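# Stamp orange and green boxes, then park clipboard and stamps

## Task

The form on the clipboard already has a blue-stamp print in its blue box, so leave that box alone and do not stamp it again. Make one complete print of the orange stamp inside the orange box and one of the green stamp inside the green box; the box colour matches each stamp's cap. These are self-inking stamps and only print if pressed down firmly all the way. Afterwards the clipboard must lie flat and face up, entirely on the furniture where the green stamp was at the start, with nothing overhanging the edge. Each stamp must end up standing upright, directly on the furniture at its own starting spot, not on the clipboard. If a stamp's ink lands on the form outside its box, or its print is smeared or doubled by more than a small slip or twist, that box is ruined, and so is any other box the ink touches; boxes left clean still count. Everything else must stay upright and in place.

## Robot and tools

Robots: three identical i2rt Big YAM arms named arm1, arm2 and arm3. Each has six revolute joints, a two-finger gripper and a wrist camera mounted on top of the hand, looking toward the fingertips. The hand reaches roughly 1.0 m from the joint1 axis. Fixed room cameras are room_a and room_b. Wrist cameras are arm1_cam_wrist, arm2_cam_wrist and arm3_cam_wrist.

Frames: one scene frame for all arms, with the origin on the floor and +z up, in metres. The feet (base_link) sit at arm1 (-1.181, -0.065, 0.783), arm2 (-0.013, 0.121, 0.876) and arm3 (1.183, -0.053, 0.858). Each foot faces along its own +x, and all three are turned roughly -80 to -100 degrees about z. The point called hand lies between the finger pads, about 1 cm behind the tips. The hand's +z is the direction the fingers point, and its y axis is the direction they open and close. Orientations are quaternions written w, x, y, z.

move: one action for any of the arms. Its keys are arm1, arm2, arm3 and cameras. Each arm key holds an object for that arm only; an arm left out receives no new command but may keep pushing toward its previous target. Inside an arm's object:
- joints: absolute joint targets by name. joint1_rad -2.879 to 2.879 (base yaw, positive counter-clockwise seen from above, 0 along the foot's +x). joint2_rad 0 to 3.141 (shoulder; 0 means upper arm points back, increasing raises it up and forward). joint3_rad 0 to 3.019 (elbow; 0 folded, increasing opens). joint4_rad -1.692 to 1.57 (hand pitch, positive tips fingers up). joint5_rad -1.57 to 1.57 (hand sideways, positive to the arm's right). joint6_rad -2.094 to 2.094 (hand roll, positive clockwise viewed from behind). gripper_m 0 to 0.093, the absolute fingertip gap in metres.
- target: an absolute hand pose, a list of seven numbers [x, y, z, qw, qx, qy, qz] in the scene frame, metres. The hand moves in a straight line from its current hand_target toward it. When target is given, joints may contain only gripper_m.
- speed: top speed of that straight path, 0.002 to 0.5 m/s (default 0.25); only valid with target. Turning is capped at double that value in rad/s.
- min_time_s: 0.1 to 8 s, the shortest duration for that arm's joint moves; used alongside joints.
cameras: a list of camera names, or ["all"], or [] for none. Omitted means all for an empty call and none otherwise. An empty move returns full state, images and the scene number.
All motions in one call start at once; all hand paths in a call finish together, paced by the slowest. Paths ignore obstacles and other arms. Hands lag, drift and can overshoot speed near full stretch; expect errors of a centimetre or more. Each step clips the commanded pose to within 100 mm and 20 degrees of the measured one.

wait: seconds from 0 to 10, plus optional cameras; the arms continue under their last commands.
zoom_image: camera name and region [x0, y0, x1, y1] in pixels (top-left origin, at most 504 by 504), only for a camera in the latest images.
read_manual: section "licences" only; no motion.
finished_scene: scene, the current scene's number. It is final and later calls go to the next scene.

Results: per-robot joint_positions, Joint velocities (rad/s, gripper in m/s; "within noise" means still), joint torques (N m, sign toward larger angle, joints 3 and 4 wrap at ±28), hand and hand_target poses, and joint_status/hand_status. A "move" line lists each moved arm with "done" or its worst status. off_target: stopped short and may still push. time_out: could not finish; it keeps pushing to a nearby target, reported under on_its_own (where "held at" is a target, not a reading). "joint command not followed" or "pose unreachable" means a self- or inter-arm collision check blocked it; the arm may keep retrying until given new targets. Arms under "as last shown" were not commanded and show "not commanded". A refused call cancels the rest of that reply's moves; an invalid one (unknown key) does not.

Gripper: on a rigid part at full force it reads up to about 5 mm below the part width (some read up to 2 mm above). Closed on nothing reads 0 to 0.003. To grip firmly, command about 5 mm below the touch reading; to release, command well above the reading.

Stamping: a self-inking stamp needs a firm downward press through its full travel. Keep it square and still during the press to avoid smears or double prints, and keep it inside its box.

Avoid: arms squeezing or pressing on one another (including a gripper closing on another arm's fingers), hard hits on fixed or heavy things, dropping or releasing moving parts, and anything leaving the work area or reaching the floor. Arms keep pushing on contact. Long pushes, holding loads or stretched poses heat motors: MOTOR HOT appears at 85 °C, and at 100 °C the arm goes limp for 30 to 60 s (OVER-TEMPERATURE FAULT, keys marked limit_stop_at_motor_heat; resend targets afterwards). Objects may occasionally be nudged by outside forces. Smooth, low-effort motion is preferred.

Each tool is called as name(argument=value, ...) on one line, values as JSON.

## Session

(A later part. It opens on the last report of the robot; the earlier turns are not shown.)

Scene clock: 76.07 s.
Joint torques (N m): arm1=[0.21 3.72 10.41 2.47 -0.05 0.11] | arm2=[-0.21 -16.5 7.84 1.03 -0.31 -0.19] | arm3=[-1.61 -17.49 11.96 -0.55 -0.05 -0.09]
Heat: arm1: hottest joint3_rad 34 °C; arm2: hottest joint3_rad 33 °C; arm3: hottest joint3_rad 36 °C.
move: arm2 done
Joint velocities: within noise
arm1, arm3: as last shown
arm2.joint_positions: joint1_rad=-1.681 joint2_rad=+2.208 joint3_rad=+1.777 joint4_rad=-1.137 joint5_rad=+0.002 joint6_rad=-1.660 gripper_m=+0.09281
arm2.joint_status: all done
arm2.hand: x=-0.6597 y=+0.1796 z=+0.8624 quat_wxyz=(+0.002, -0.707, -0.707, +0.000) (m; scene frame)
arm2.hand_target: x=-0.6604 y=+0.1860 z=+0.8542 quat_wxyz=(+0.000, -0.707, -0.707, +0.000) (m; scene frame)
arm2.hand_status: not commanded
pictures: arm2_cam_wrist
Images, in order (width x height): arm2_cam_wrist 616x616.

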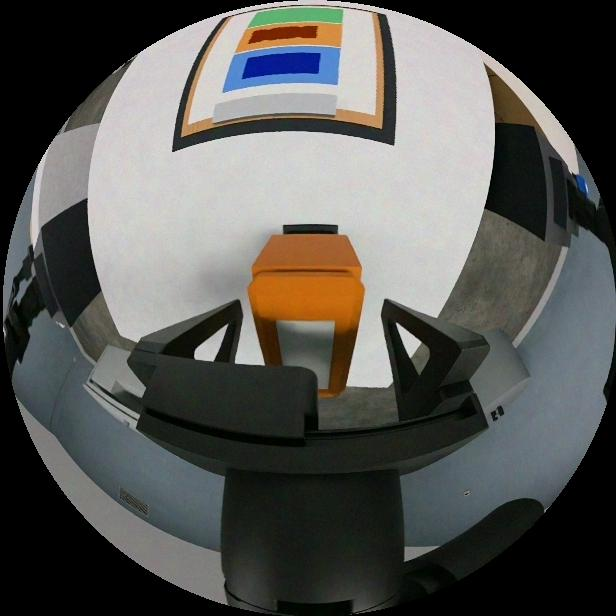

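zoom_image(camera="arm2_cam_wrist", region=[160, 0, 410, 160])

move(arm2={"target": [-0.668, 0.186, 0.99, 0, 0.7071, 0.7071, 0], "speed": 0.15}, cameras=["arm1_cam_wrist", "arm2_cam_wrist", "room_a", "room_b"])

zoom_image(camera="arm1_cam_wrist", region=[60, 240, 160, 340])

zoom_image(camera="room_a", region=[490, 190, 600, 250])

Scaled by 2.016 from the camera's 616x616 image, which has a finer 880x880 frame.

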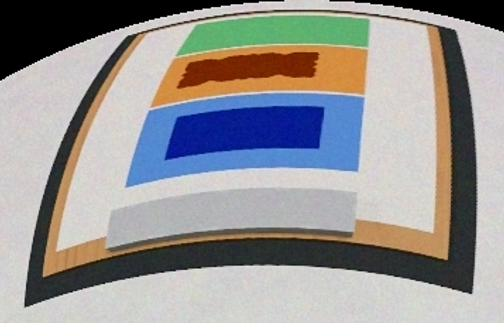

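Scene clock: 78.43 s.
Joint torques (N m): arm1=[0.62 3.78 10.5 2.32 -0.05 0.12] | arm2=[-0.15 -17.08 11.79 0.16 -0.3 -0.18] | arm3=[-1.44 -17.2 11.99 -0.47 -0.01 -0.11]
Heat: arm1: hottest joint3_rad 34 °C; arm2: hottest joint3_rad 33 °C; arm3: hottest joint3_rad 36 °C.
move: arm2 off_target
Joint velocities: within noise
arm1, arm3: as last shown
arm2.joint_positions: joint1_rad=-1.681 joint2_rad=+2.121 joint3_rad=+1.937 joint4_rad=-1.419 joint5_rad=+0.002 joint6_rad=-1.660 gripper_m=+0.09290
arm2.joint_status: not commanded
arm2.hand: x=-0.6554 y=+0.1793 z=+0.9752 quat_wxyz=(-0.012, -0.707, -0.707, -0.012) (m; scene frame)
arm2.hand_target: x=-0.6672 y=+0.1860 z=+0.9902 quat_wxyz=(+0.000, -0.707, -0.707, +0.000) (m; scene frame)
arm2.hand_status: off_target (0.021 m and 1.9 deg from the pose sent, 0.128 m and 0.2 deg at the start)
pictures: arm1_cam_wrist, arm2_cam_wrist, room_a, room_b
Images, in order (width x height): arm1_cam_wrist 616x616, arm2_cam_wrist 616x616, room_a 896x504, room_b 896x504.

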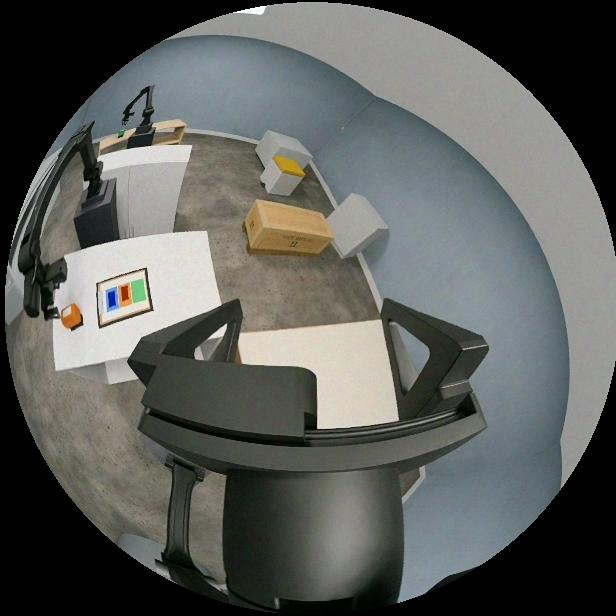

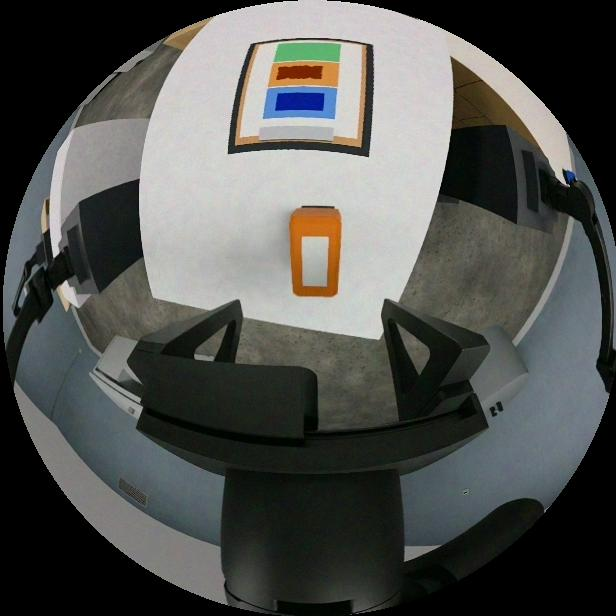

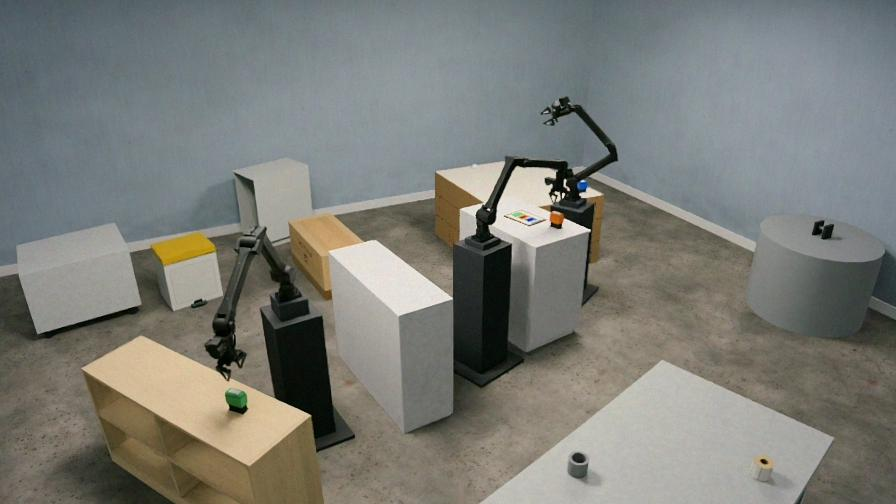

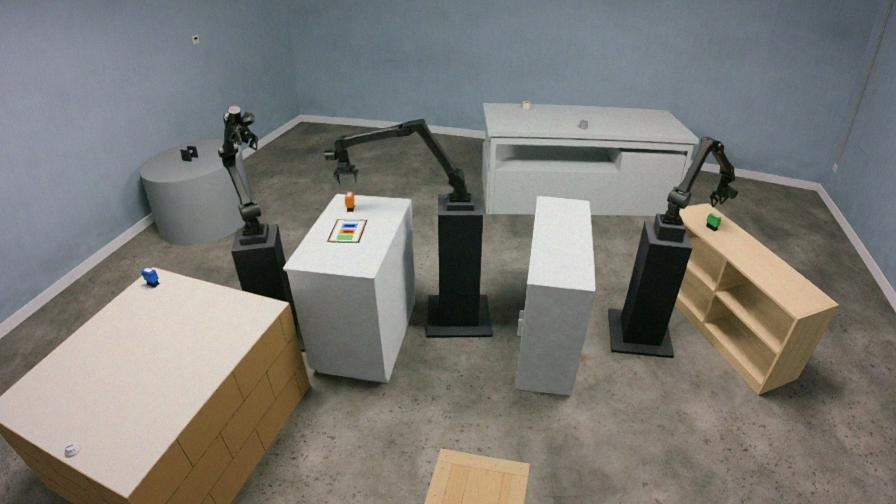

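Scaled by 5.040 from the camera's 616x616 image, which has a finer 880x880 frame.

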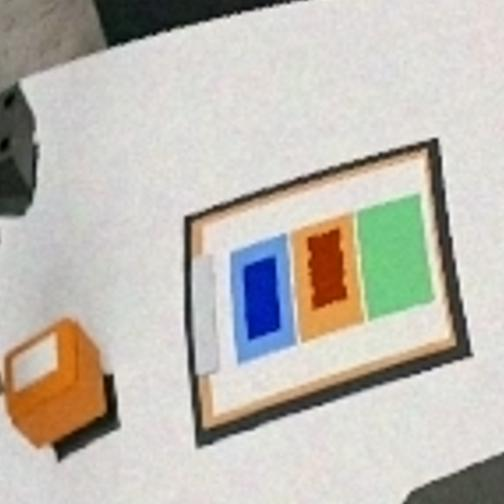

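Scaled by 4.582 from the camera's 896x504 image, which has a finer 1280x720 frame.

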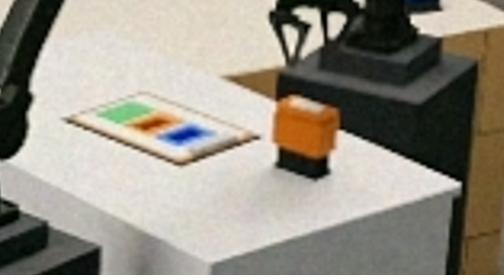

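move(arm2={"target": [-0.632, 0.03, 0.905, 0, 0.9993, -0.0375, 0], "speed": 0.25}, cameras=["arm1_cam_wrist", "arm2_cam_wrist", "room_b"])

zoom_image(camera="arm2_cam_wrist", region=[160, 130, 460, 380])

zoom_image(camera="arm1_cam_wrist", region=[60, 240, 160, 340])

zoom_image(camera="room_b", region=[310, 160, 410, 260])

Scene clock: 83.13 s.
Joint torques (N m): arm1=[0.32 3.66 10.37 2.37 -0.05 0.11] | arm2=[1.38 -16.85 7.82 1.14 -0.04 0.03] | arm3=[-1.73 -17.61 11.89 -0.64 0 -0.1]
Heat: arm1: hottest joint3_rad 34 °C; arm2: hottest joint3_rad 33 °C; arm3: hottest joint3_rad 36 °C.
move: arm2 done
Joint velocities: within noise
arm1, arm3: as last shown
arm2.joint_positions: joint1_rad=-1.457 joint2_rad=+2.104 joint3_rad=+1.713 joint4_rad=-1.191 joint5_rad=-0.002 joint6_rad=+0.210 gripper_m=+0.09290
arm2.joint_status: not commanded
arm2.hand: x=-0.6305 y=+0.0377 z=+0.9041 quat_wxyz=(+0.000, -0.999, +0.038, -0.006) (m; scene frame)
arm2.hand_target: x=-0.6319 y=+0.0299 z=+0.9049 quat_wxyz=(+0.000, -0.999, +0.037, +0.000) (m; scene frame)
arm2.hand_status: done (0.008 m and 0.7 deg from the pose sent, 0.167 m and 94.3 deg at the start)
pictures: arm1_cam_wrist, arm2_cam_wrist, room_b
Images, in order (width x height): arm1_cam_wrist 616x616, arm2_cam_wrist 616x616, room_b 896x504.

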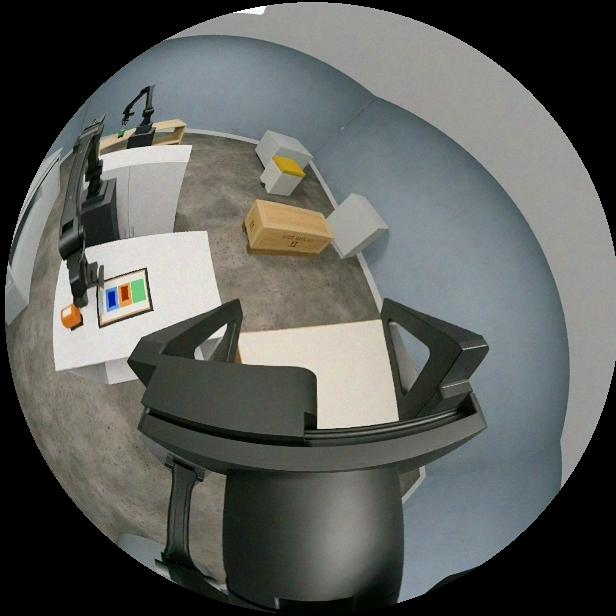

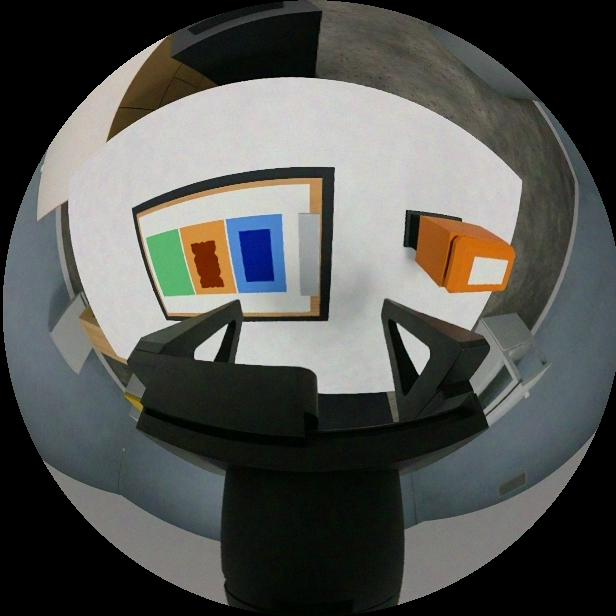

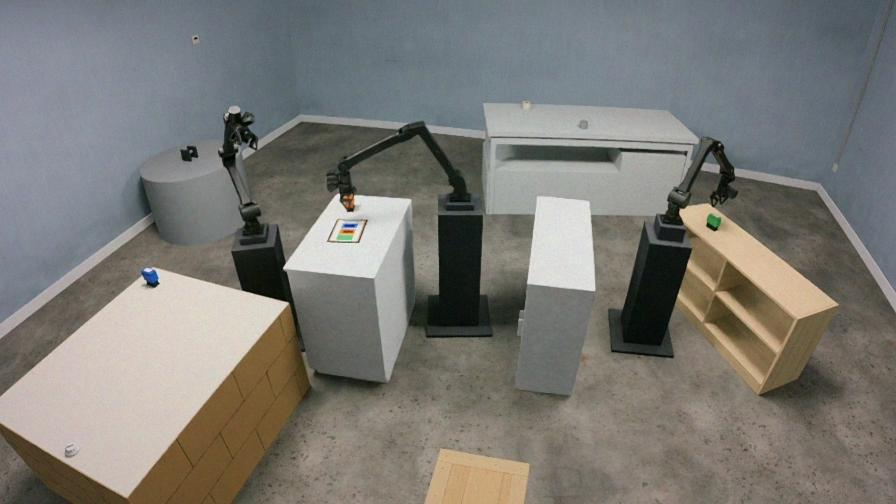

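Scaled by 1.680 from the camera's 616x616 image, which has a finer 880x880 frame.

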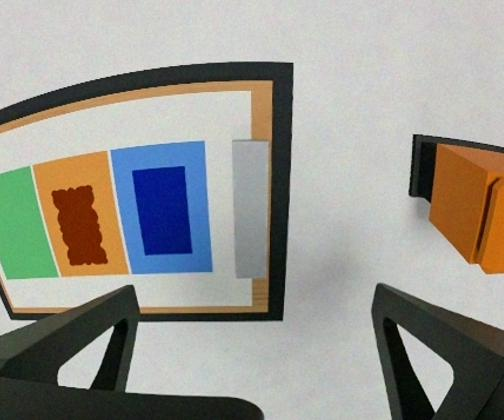

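Scaled by 5.040 from the camera's 616x616 image, which has a finer 880x880 frame.

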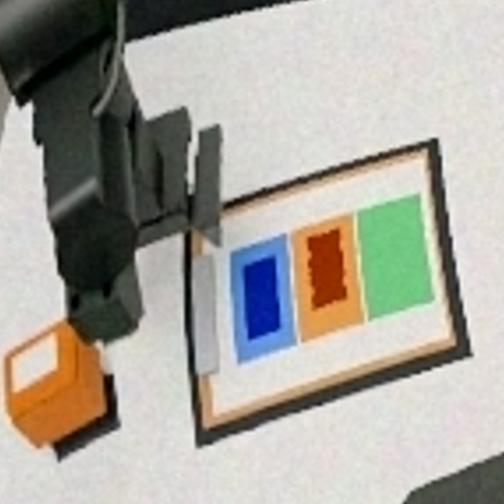

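Scaled by 5.040 from the camera's 896x504 image, which has a finer 1280x720 frame.

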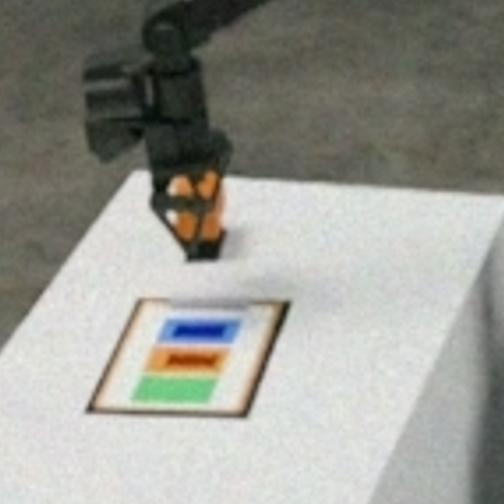

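move(arm2={"target": [-0.630, 0.027, 0.84, 0, 0.9993, -0.0375, 0], "speed": 0.1, "joints": {"gripper_m": 0.05}}, cameras=["arm1_cam_wrist", "arm2_cam_wrist", "room_b"])

zoom_image(camera="arm2_cam_wrist", region=[180, 150, 430, 400])

zoom_image(camera="room_b", region=[310, 160, 410, 260])

Scene clock: 85.10 s.
Joint torques (N m): arm1=[0.44 3.78 10.37 2.4 -0.04 0.13] | arm2=[1.67 -15.74 7.76 1.17 -0.04 0.02] | arm3=[-1.73 -17.67 11.89 -0.65 -0.02 -0.11]
Heat: arm1: hottest joint3_rad 34 °C; arm2: hottest joint3_rad 33 °C; arm3: hottest joint3_rad 36 °C.
move: arm2 off_target
Joint velocities: within noise
arm1: as last shown
arm2.joint_positions: joint1_rad=-1.456 joint2_rad=+2.162 joint3_rad=+1.647 joint4_rad=-1.057 joint5_rad=-0.002 joint6_rad=+0.216 gripper_m=+0.05013
arm2.joint_status: all done
arm2.hand: x=-0.6285 y=+0.0370 z=+0.8463 quat_wxyz=(-0.001, -0.999, +0.040, -0.001) (m; scene frame)
arm2.hand_target: x=-0.6298 y=+0.0271 z=+0.8401 quat_wxyz=(+0.000, -0.999, +0.038, +0.000) (m; scene frame)
arm2.hand_status: off_target (0.012 m and 0.4 deg from the pose sent, 0.065 m and 0.7 deg at the start)
arm3.joint_positions: joint1_rad=+2.362 joint2_rad=+2.120 joint3_rad=+1.490 joint4_rad=-0.964 joint5_rad=-0.002 joint6_rad=+1.647 gripper_m=+0.09398
arm3.joint_status: not commanded
arm3.hand: x=+1.6595 y=+0.2775 z=+0.8005 quat_wxyz=(+0.006, -0.497, -0.868, +0.012) (m; scene frame)
arm3.hand_target: x=+1.6809 y=+0.2814 z=+0.8206 quat_wxyz=(-0.004, -0.499, -0.866, -0.008) (m; scene frame)
arm3.hand_status: not commanded
pictures: arm1_cam_wrist, arm2_cam_wrist, room_b
Images, in order (width x height): arm1_cam_wrist 616x616, arm2_cam_wrist 616x616, room_b 896x504.

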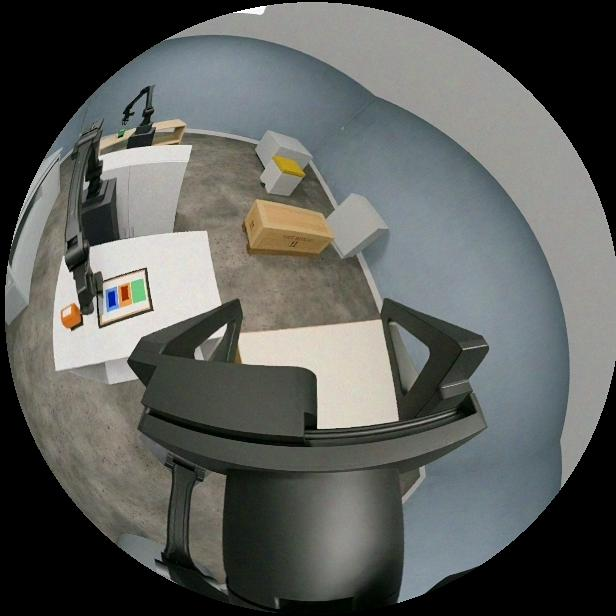

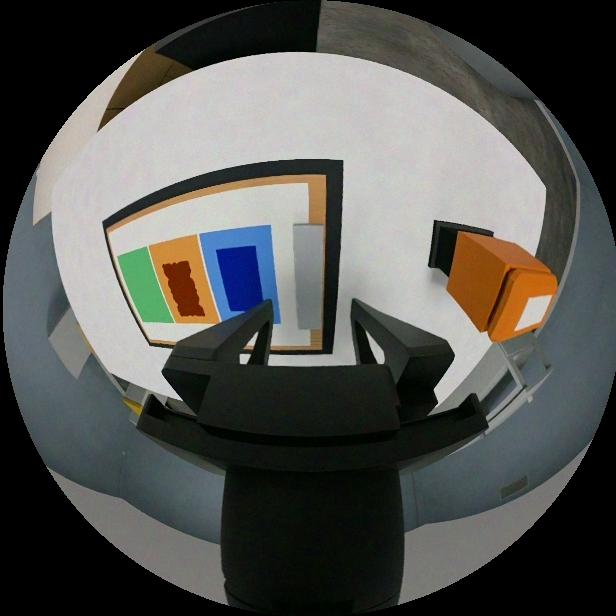

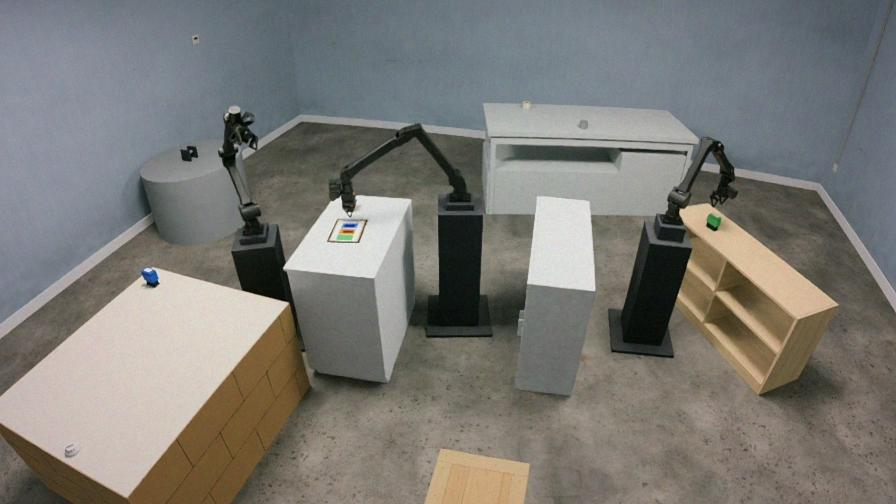

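Scaled by 2.016 from the camera's 616x616 image, which has a finer 880x880 frame.

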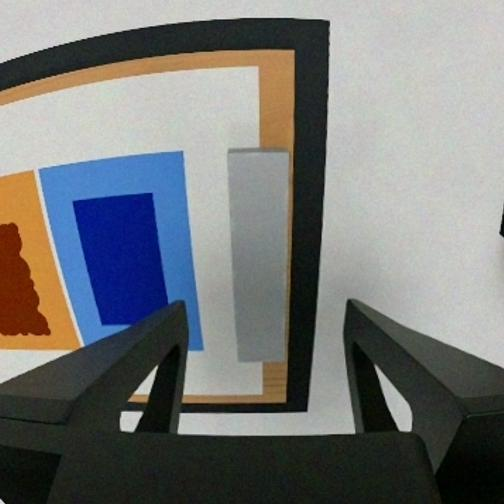

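Scaled by 5.040 from the camera's 896x504 image, which has a finer 1280x720 frame.

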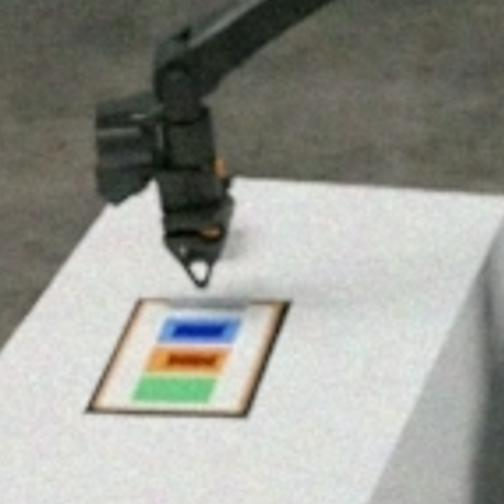

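move(arm2={"target": [-0.632, 0.0245, 0.802, 0, 0.9993, -0.0375, 0], "speed": 0.06}, cameras=["arm1_cam_wrist", "arm2_cam_wrist", "room_b"])

zoom_image(camera="arm2_cam_wrist", region=[180, 150, 430, 400])

zoom_image(camera="room_b", region=[310, 160, 410, 260])

Scene clock: 86.77 s.
Joint torques (N m): arm1=[0.32 3.66 10.44 2.41 -0.06 0.13] | arm2=[1.61 -15.91 7.35 1.16 -0.03 0.02] | arm3=[-1.85 -17.61 11.89 -0.7 -0.02 -0.07]
Heat: arm1: hottest joint3_rad 34 °C; arm2: hottest joint3_rad 33 °C; arm3: hottest joint3_rad 36 °C.
move: arm2 off_target
Joint velocities: within noise
arm1, arm3: as last shown
arm2.joint_positions: joint1_rad=-1.452 joint2_rad=+2.217 joint3_rad=+1.642 joint4_rad=-0.991 joint5_rad=-0.002 joint6_rad=+0.220 gripper_m=+0.05013
arm2.joint_status: not commanded
arm2.hand: x=-0.6326 y=+0.0343 z=+0.8114 quat_wxyz=(-0.002, -0.999, +0.040, +0.002) (m; scene frame)
arm2.hand_target: x=-0.6318 y=+0.0245 z=+0.8021 quat_wxyz=(+0.000, -0.999, +0.037, +0.000) (m; scene frame)
arm2.hand_status: off_target (0.014 m and 0.4 deg from the pose sent, 0.046 m and 0.4 deg at the start)
pictures: arm1_cam_wrist, arm2_cam_wrist, room_b
Images, in order (width x height): arm1_cam_wrist 616x616, arm2_cam_wrist 616x616, room_b 896x504.

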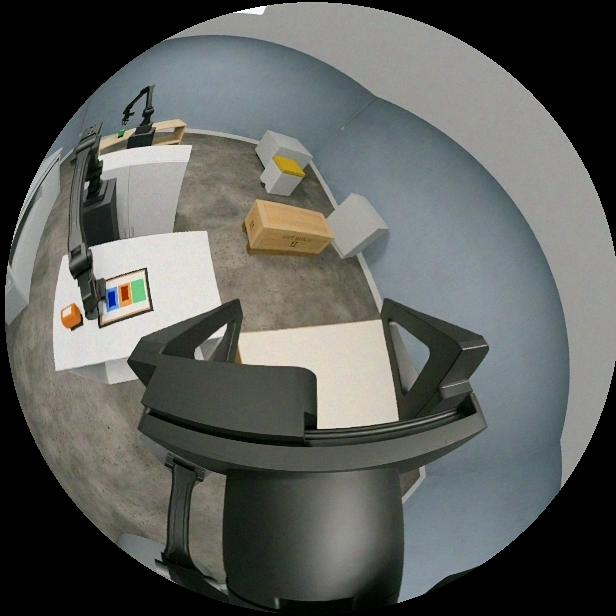

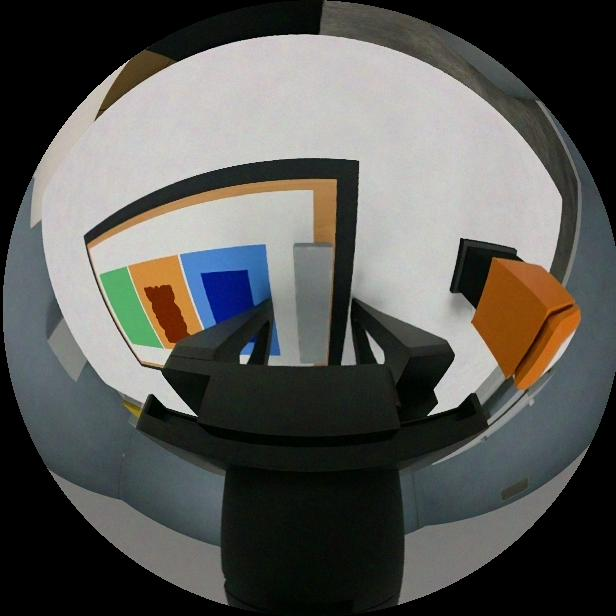

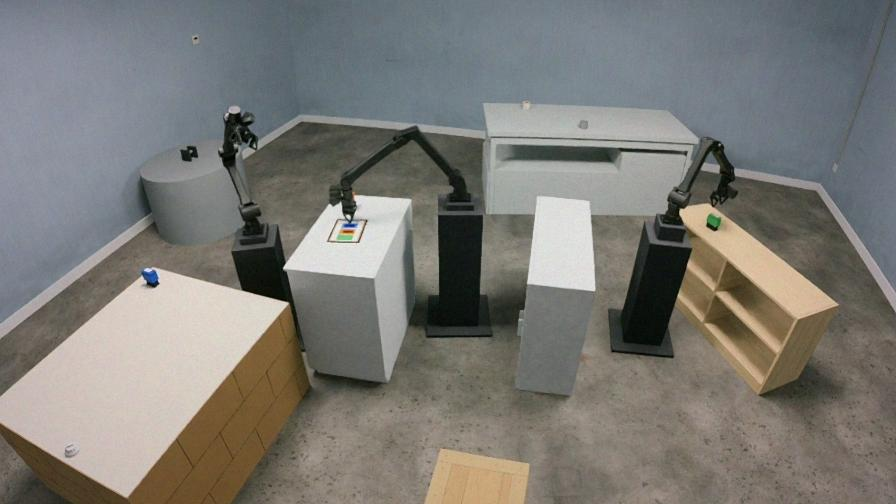

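Scaled by 2.016 from the camera's 616x616 image, which has a finer 880x880 frame.

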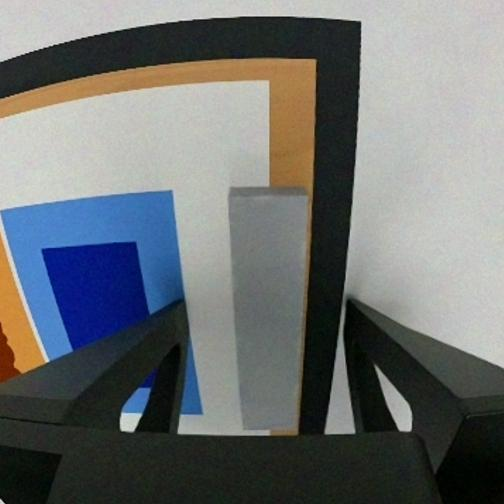

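Scaled by 5.040 from the camera's 896x504 image, which has a finer 1280x720 frame.

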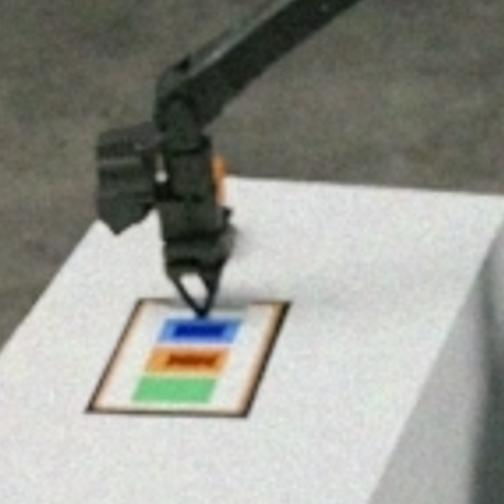

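move(arm2={"target": [-0.630, 0.0245, 0.825, 0, 0.9993, -0.0375, 0], "speed": 0.1, "joints": {"gripper_m": 0.036}}, cameras=["arm2_cam_wrist"])

zoom_image(camera="arm2_cam_wrist", region=[180, 150, 430, 400])

Scene clock: 88.20 s.
Joint torques (N m): arm1=[0.56 3.78 10.47 2.45 -0.06 0.11] | arm2=[1.61 -17.61 7.49 0.35 -0.05 0.02] | arm3=[-1.55 -17.49 12 -0.65 -0.02 -0.09]
Heat: arm1: hottest joint3_rad 34 °C; arm2: hottest joint3_rad 33 °C; arm3: hottest joint3_rad 36 °C.
move: arm2 off_target
Joint velocities: within noise
arm1, arm3: as last shown
arm2.joint_positions: joint1_rad=-1.452 joint2_rad=+2.206 joint3_rad=+1.642 joint4_rad=-1.011 joint5_rad=-0.002 joint6_rad=+0.220 gripper_m=+0.03613
arm2.joint_status: all done
arm2.hand: x=-0.6299 y=+0.0347 z=+0.8183 quat_wxyz=(-0.001, -0.999, +0.041, -0.002) (m; scene frame)
arm2.hand_target: x=-0.6300 y=+0.0245 z=+0.8251 quat_wxyz=(+0.000, -0.999, +0.037, +0.000) (m; scene frame)
arm2.hand_status: off_target (0.012 m and 0.5 deg from the pose sent, 0.017 m and 0.4 deg at the start)
pictures: arm2_cam_wrist
Images, in order (width x height): arm2_cam_wrist 616x616.

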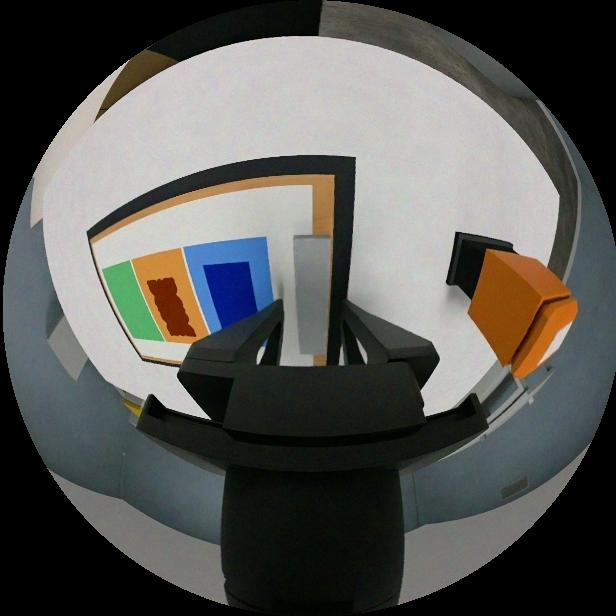

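Scaled by 2.016 from the camera's 616x616 image, which has a finer 880x880 frame.

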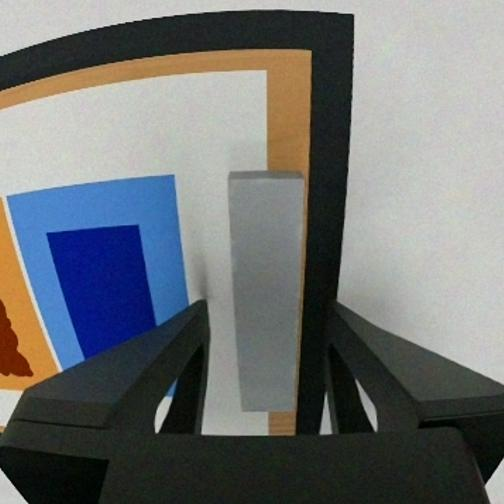

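move(arm2={"target": [-0.632, 0.0245, 0.795, 0, 0.9993, -0.0375, 0], "speed": 0.06}, cameras=["arm2_cam_wrist", "room_b"])

zoom_image(camera="arm2_cam_wrist", region=[180, 150, 430, 400])

Scene clock: 89.50 s.
Joint torques (N m): arm1=[0.73 3.66 10.33 2.47 -0.02 0.1] | arm2=[1.61 -15.21 7.15 1.14 -0.03 0.01] | arm3=[-1.67 -17.2 11.97 -0.61 0.02 -0.07]
Heat: arm1: hottest joint3_rad 34 °C; arm2: hottest joint3_rad 33 °C; arm3: hottest joint3_rad 36 °C.
move: arm2 off_target
Joint velocities: within noise
arm1, arm3: as last shown
arm2.joint_positions: joint1_rad=-1.452 joint2_rad=+2.219 joint3_rad=+1.642 joint4_rad=-0.977 joint5_rad=-0.002 joint6_rad=+0.221 gripper_m=+0.03612
arm2.joint_status: not commanded
arm2.hand: x=-0.6358 y=+0.0339 z=+0.8107 quat_wxyz=(-0.003, -0.999, +0.041, +0.008) (m; scene frame)
arm2.hand_target: x=-0.6316 y=+0.0247 z=+0.7953 quat_wxyz=(+0.000, -0.999, +0.037, +0.000) (m; scene frame)
arm2.hand_status: off_target (0.019 m and 1.0 deg from the pose sent, 0.025 m and 0.5 deg at the start)
pictures: arm2_cam_wrist, room_b
Images, in order (width x height): arm2_cam_wrist 616x616, room_b 896x504.

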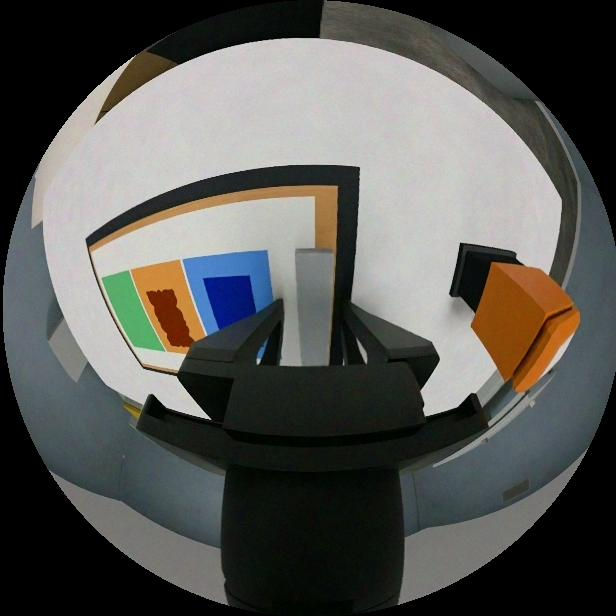

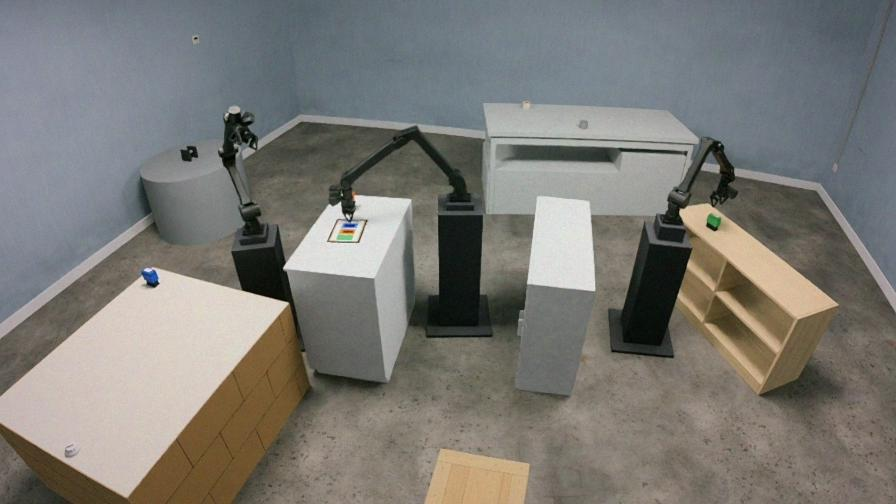

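Scaled by 2.016 from the camera's 616x616 image, which has a finer 880x880 frame.

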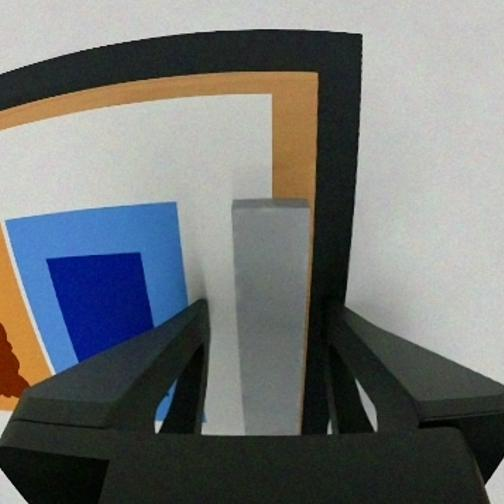

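move(arm2={"joints": {"gripper_m": 0.008}}, cameras=["arm2_cam_wrist", "room_b"])

zoom_image(camera="arm2_cam_wrist", region=[180, 150, 430, 400])

Scene clock: 90.20 s.
Joint torques (N m): arm1=[0.38 3.9 10.45 2.45 -0.03 0.12] | arm2=[1.44 -15.21 7.17 1.14 -0.16 0.01] | arm3=[-1.38 -17.26 12.05 -0.62 0.01 -0.07]
Heat: arm1: hottest joint3_rad 34 °C; arm2: hottest joint3_rad 33 °C; arm3: hottest joint3_rad 36 °C.
move: arm2 off_target
Joint velocities: within noise
arm1.joint_positions: joint1_rad=+0.427 joint2_rad=+0.626 joint3_rad=+1.429 joint4_rad=-1.159 joint5_rad=-0.051 joint6_rad=-0.671 gripper_m=+0.09396
arm1.joint_status: not commanded
arm1.hand: x=-1.0181 y=-0.2637 z=+1.3767 quat_wxyz=(-0.408, -0.090, -0.818, +0.394) (m; scene frame)
arm1.hand_target: x=-1.0204 y=-0.2604 z=+1.3914 quat_wxyz=(-0.417, -0.089, -0.809, +0.404) (m; scene frame)
arm1.hand_status: not commanded
arm2.joint_positions: joint1_rad=-1.450 joint2_rad=+2.219 joint3_rad=+1.642 joint4_rad=-0.977 joint5_rad=+0.002 joint6_rad=+0.221 gripper_m=+0.01828
arm2.joint_status: gripper_m off_target (ended at +0.01831, target +0.00800)
arm2.hand: x=-0.6357 y=+0.0334 z=+0.8107 quat_wxyz=(-0.001, -0.999, +0.040, +0.008) (m; scene frame)
arm2.hand_target: x=-0.6316 y=+0.0248 z=+0.7953 quat_wxyz=(+0.000, -0.999, +0.037, +0.000) (m; scene frame)
arm2.hand_status: not commanded
arm3: as last shown
pictures: arm2_cam_wrist, room_b
Images, in order (width x height): arm2_cam_wrist 616x616, room_b 896x504.

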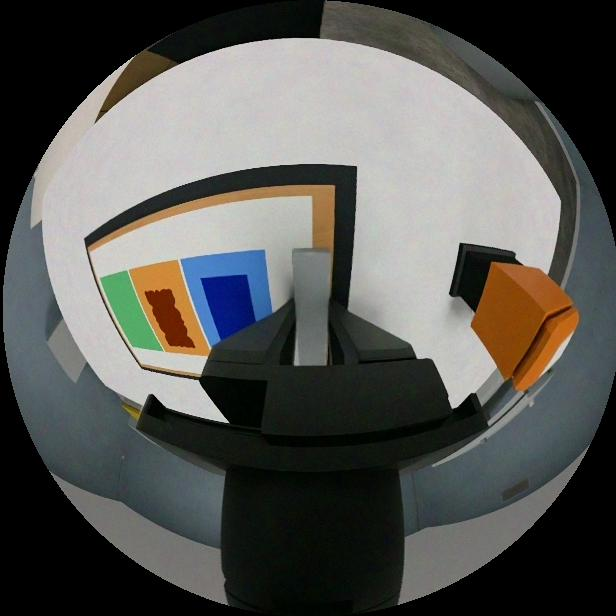

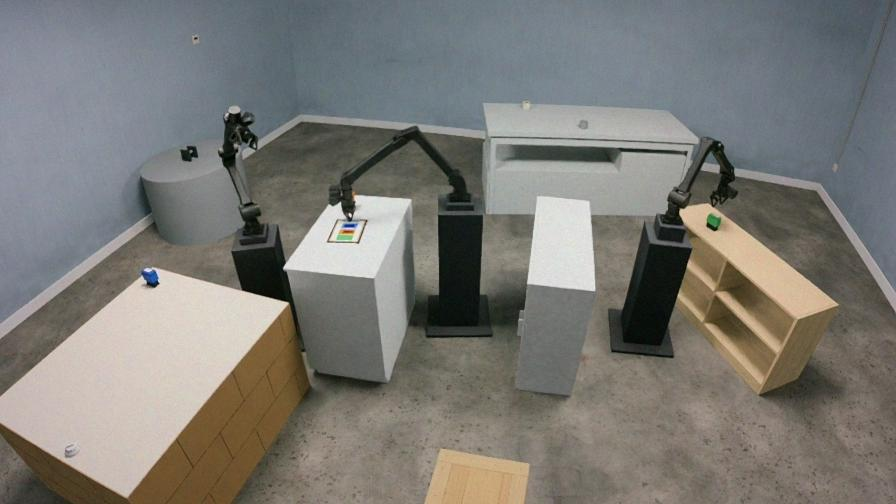

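Scaled by 2.016 from the camera's 616x616 image, which has a finer 880x880 frame.

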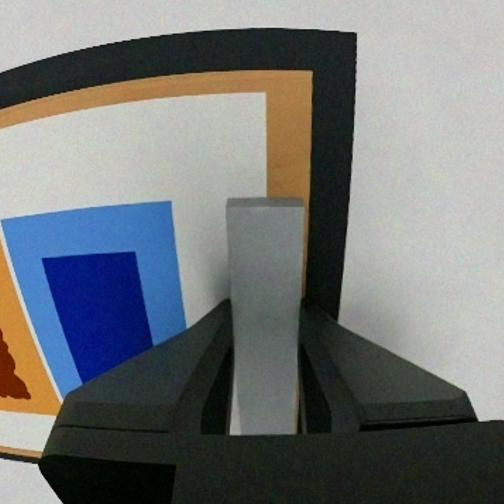

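move(arm2={"target": [-0.640, 0.0245, 0.875, 0, 0.9993, -0.0375, 0], "speed": 0.08}, cameras=["arm1_cam_wrist", "arm2_cam_wrist", "room_a", "room_b"])

zoom_image(camera="arm1_cam_wrist", region=[40, 220, 200, 380])

zoom_image(camera="room_b", region=[300, 150, 420, 270])

zoom_image(camera="room_a", region=[470, 150, 610, 260])

Scene clock: 92.53 s.
Joint torques (N m): arm1=[0.73 3.49 10.35 2.41 -0.04 0.11] | arm2=[1.38 -17.73 10.84 0.24 -0.18 -0.06] | arm3=[-1.61 -17.32 11.85 -0.61 0 -0.08]
Heat: arm1: hottest joint3_rad 34 °C; arm2: hottest joint2_rad 33 °C; arm3: hottest joint3_rad 37 °C.
move: arm2 off_target
Joint velocities: within noise
arm1, arm3: as last shown
arm2.joint_positions: joint1_rad=-1.450 joint2_rad=+2.167 joint3_rad=+1.669 joint4_rad=-1.125 joint5_rad=+0.001 joint6_rad=+0.226 gripper_m=+0.01828
arm2.joint_status: not commanded
arm2.hand: x=-0.6204 y=+0.0355 z=+0.8512 quat_wxyz=(+0.005, -0.999, +0.042, -0.026) (m; scene frame)
arm2.hand_target: x=-0.6388 y=+0.0246 z=+0.8754 quat_wxyz=(+0.000, -0.999, +0.038, +0.000) (m; scene frame)
arm2.hand_status: off_target (0.033 m and 3.0 deg from the pose sent, 0.065 m and 1.0 deg at the start)
pictures: arm1_cam_wrist, arm2_cam_wrist, room_a, room_b
Images, in order (width x height): arm1_cam_wrist 616x616, arm2_cam_wrist 616x616, room_a 896x504, room_b 896x504.

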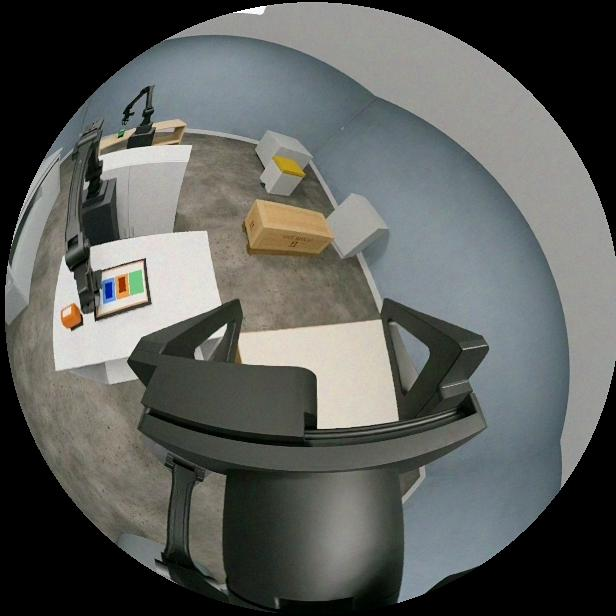

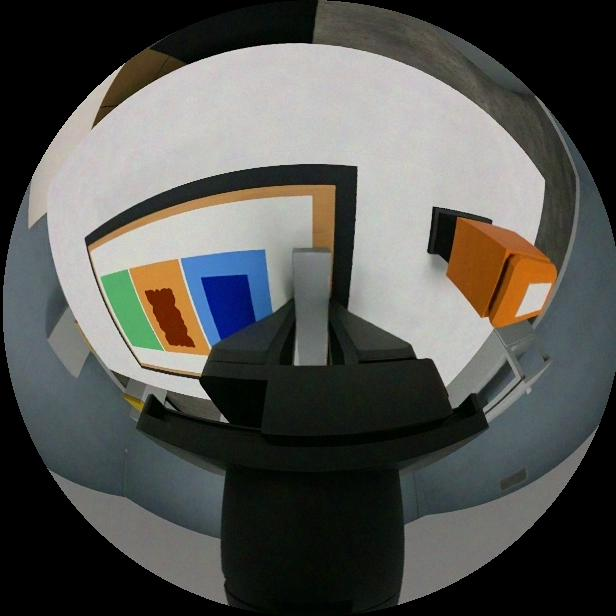

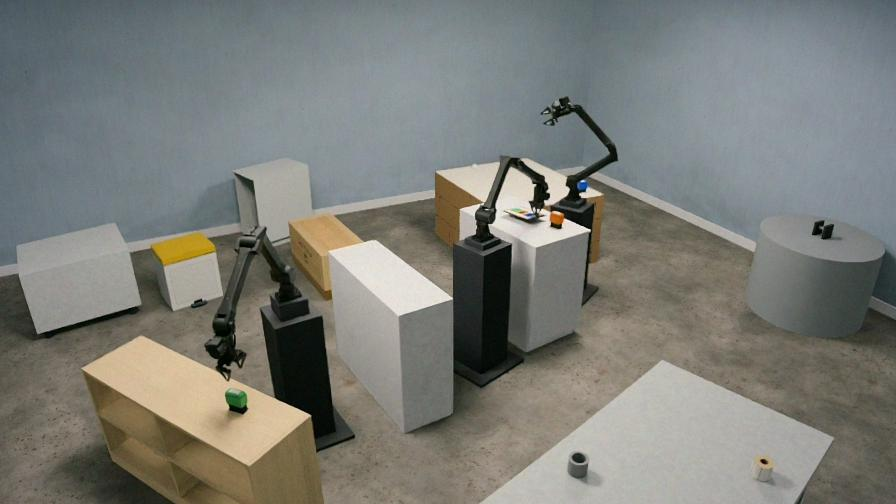

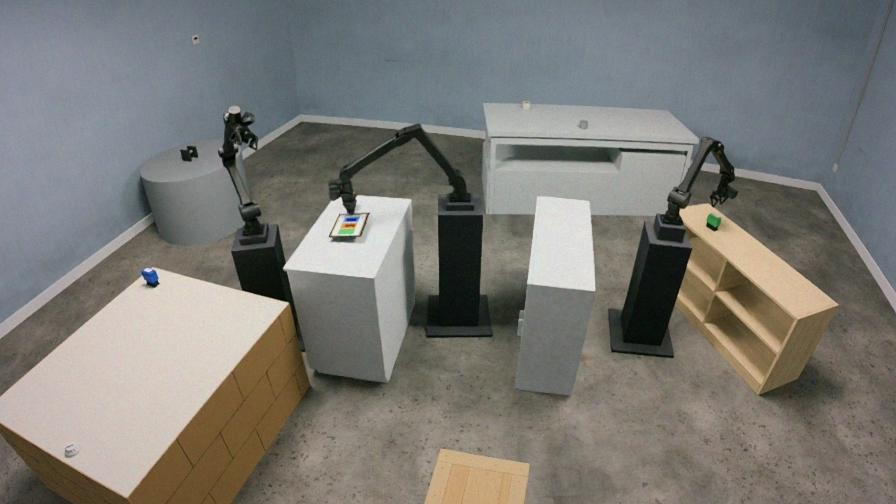

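Scaled by 3.150 from the camera's 616x616 image, which has a finer 880x880 frame.

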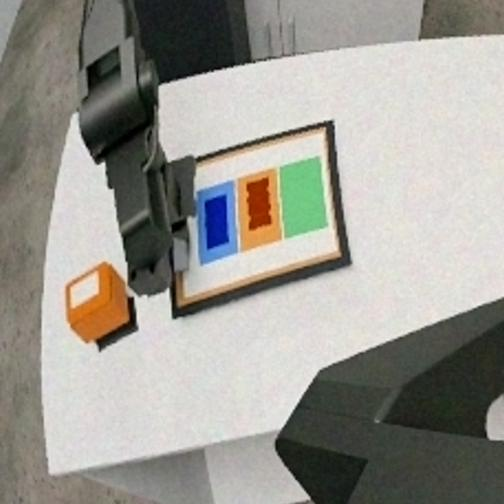

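Scaled by 4.200 from the camera's 896x504 image, which has a finer 1280x720 frame.

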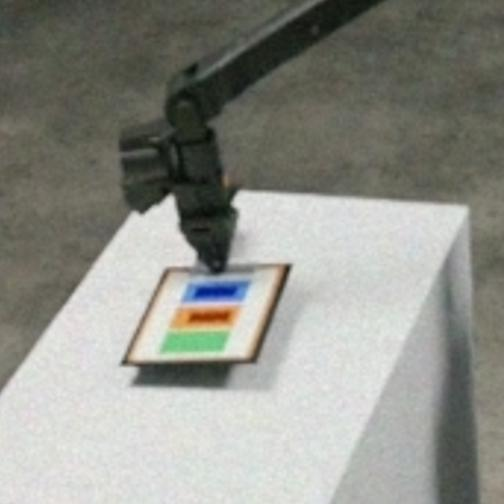

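Scaled by 3.600 from the camera's 896x504 image, which has a finer 1280x720 frame.

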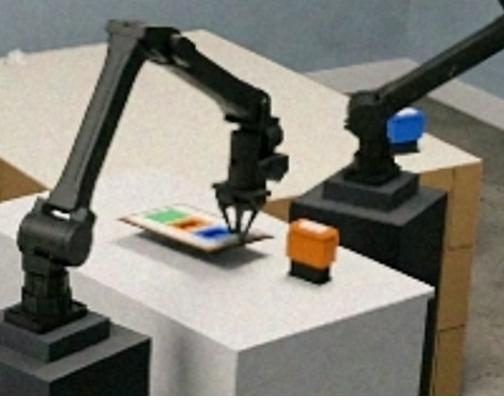

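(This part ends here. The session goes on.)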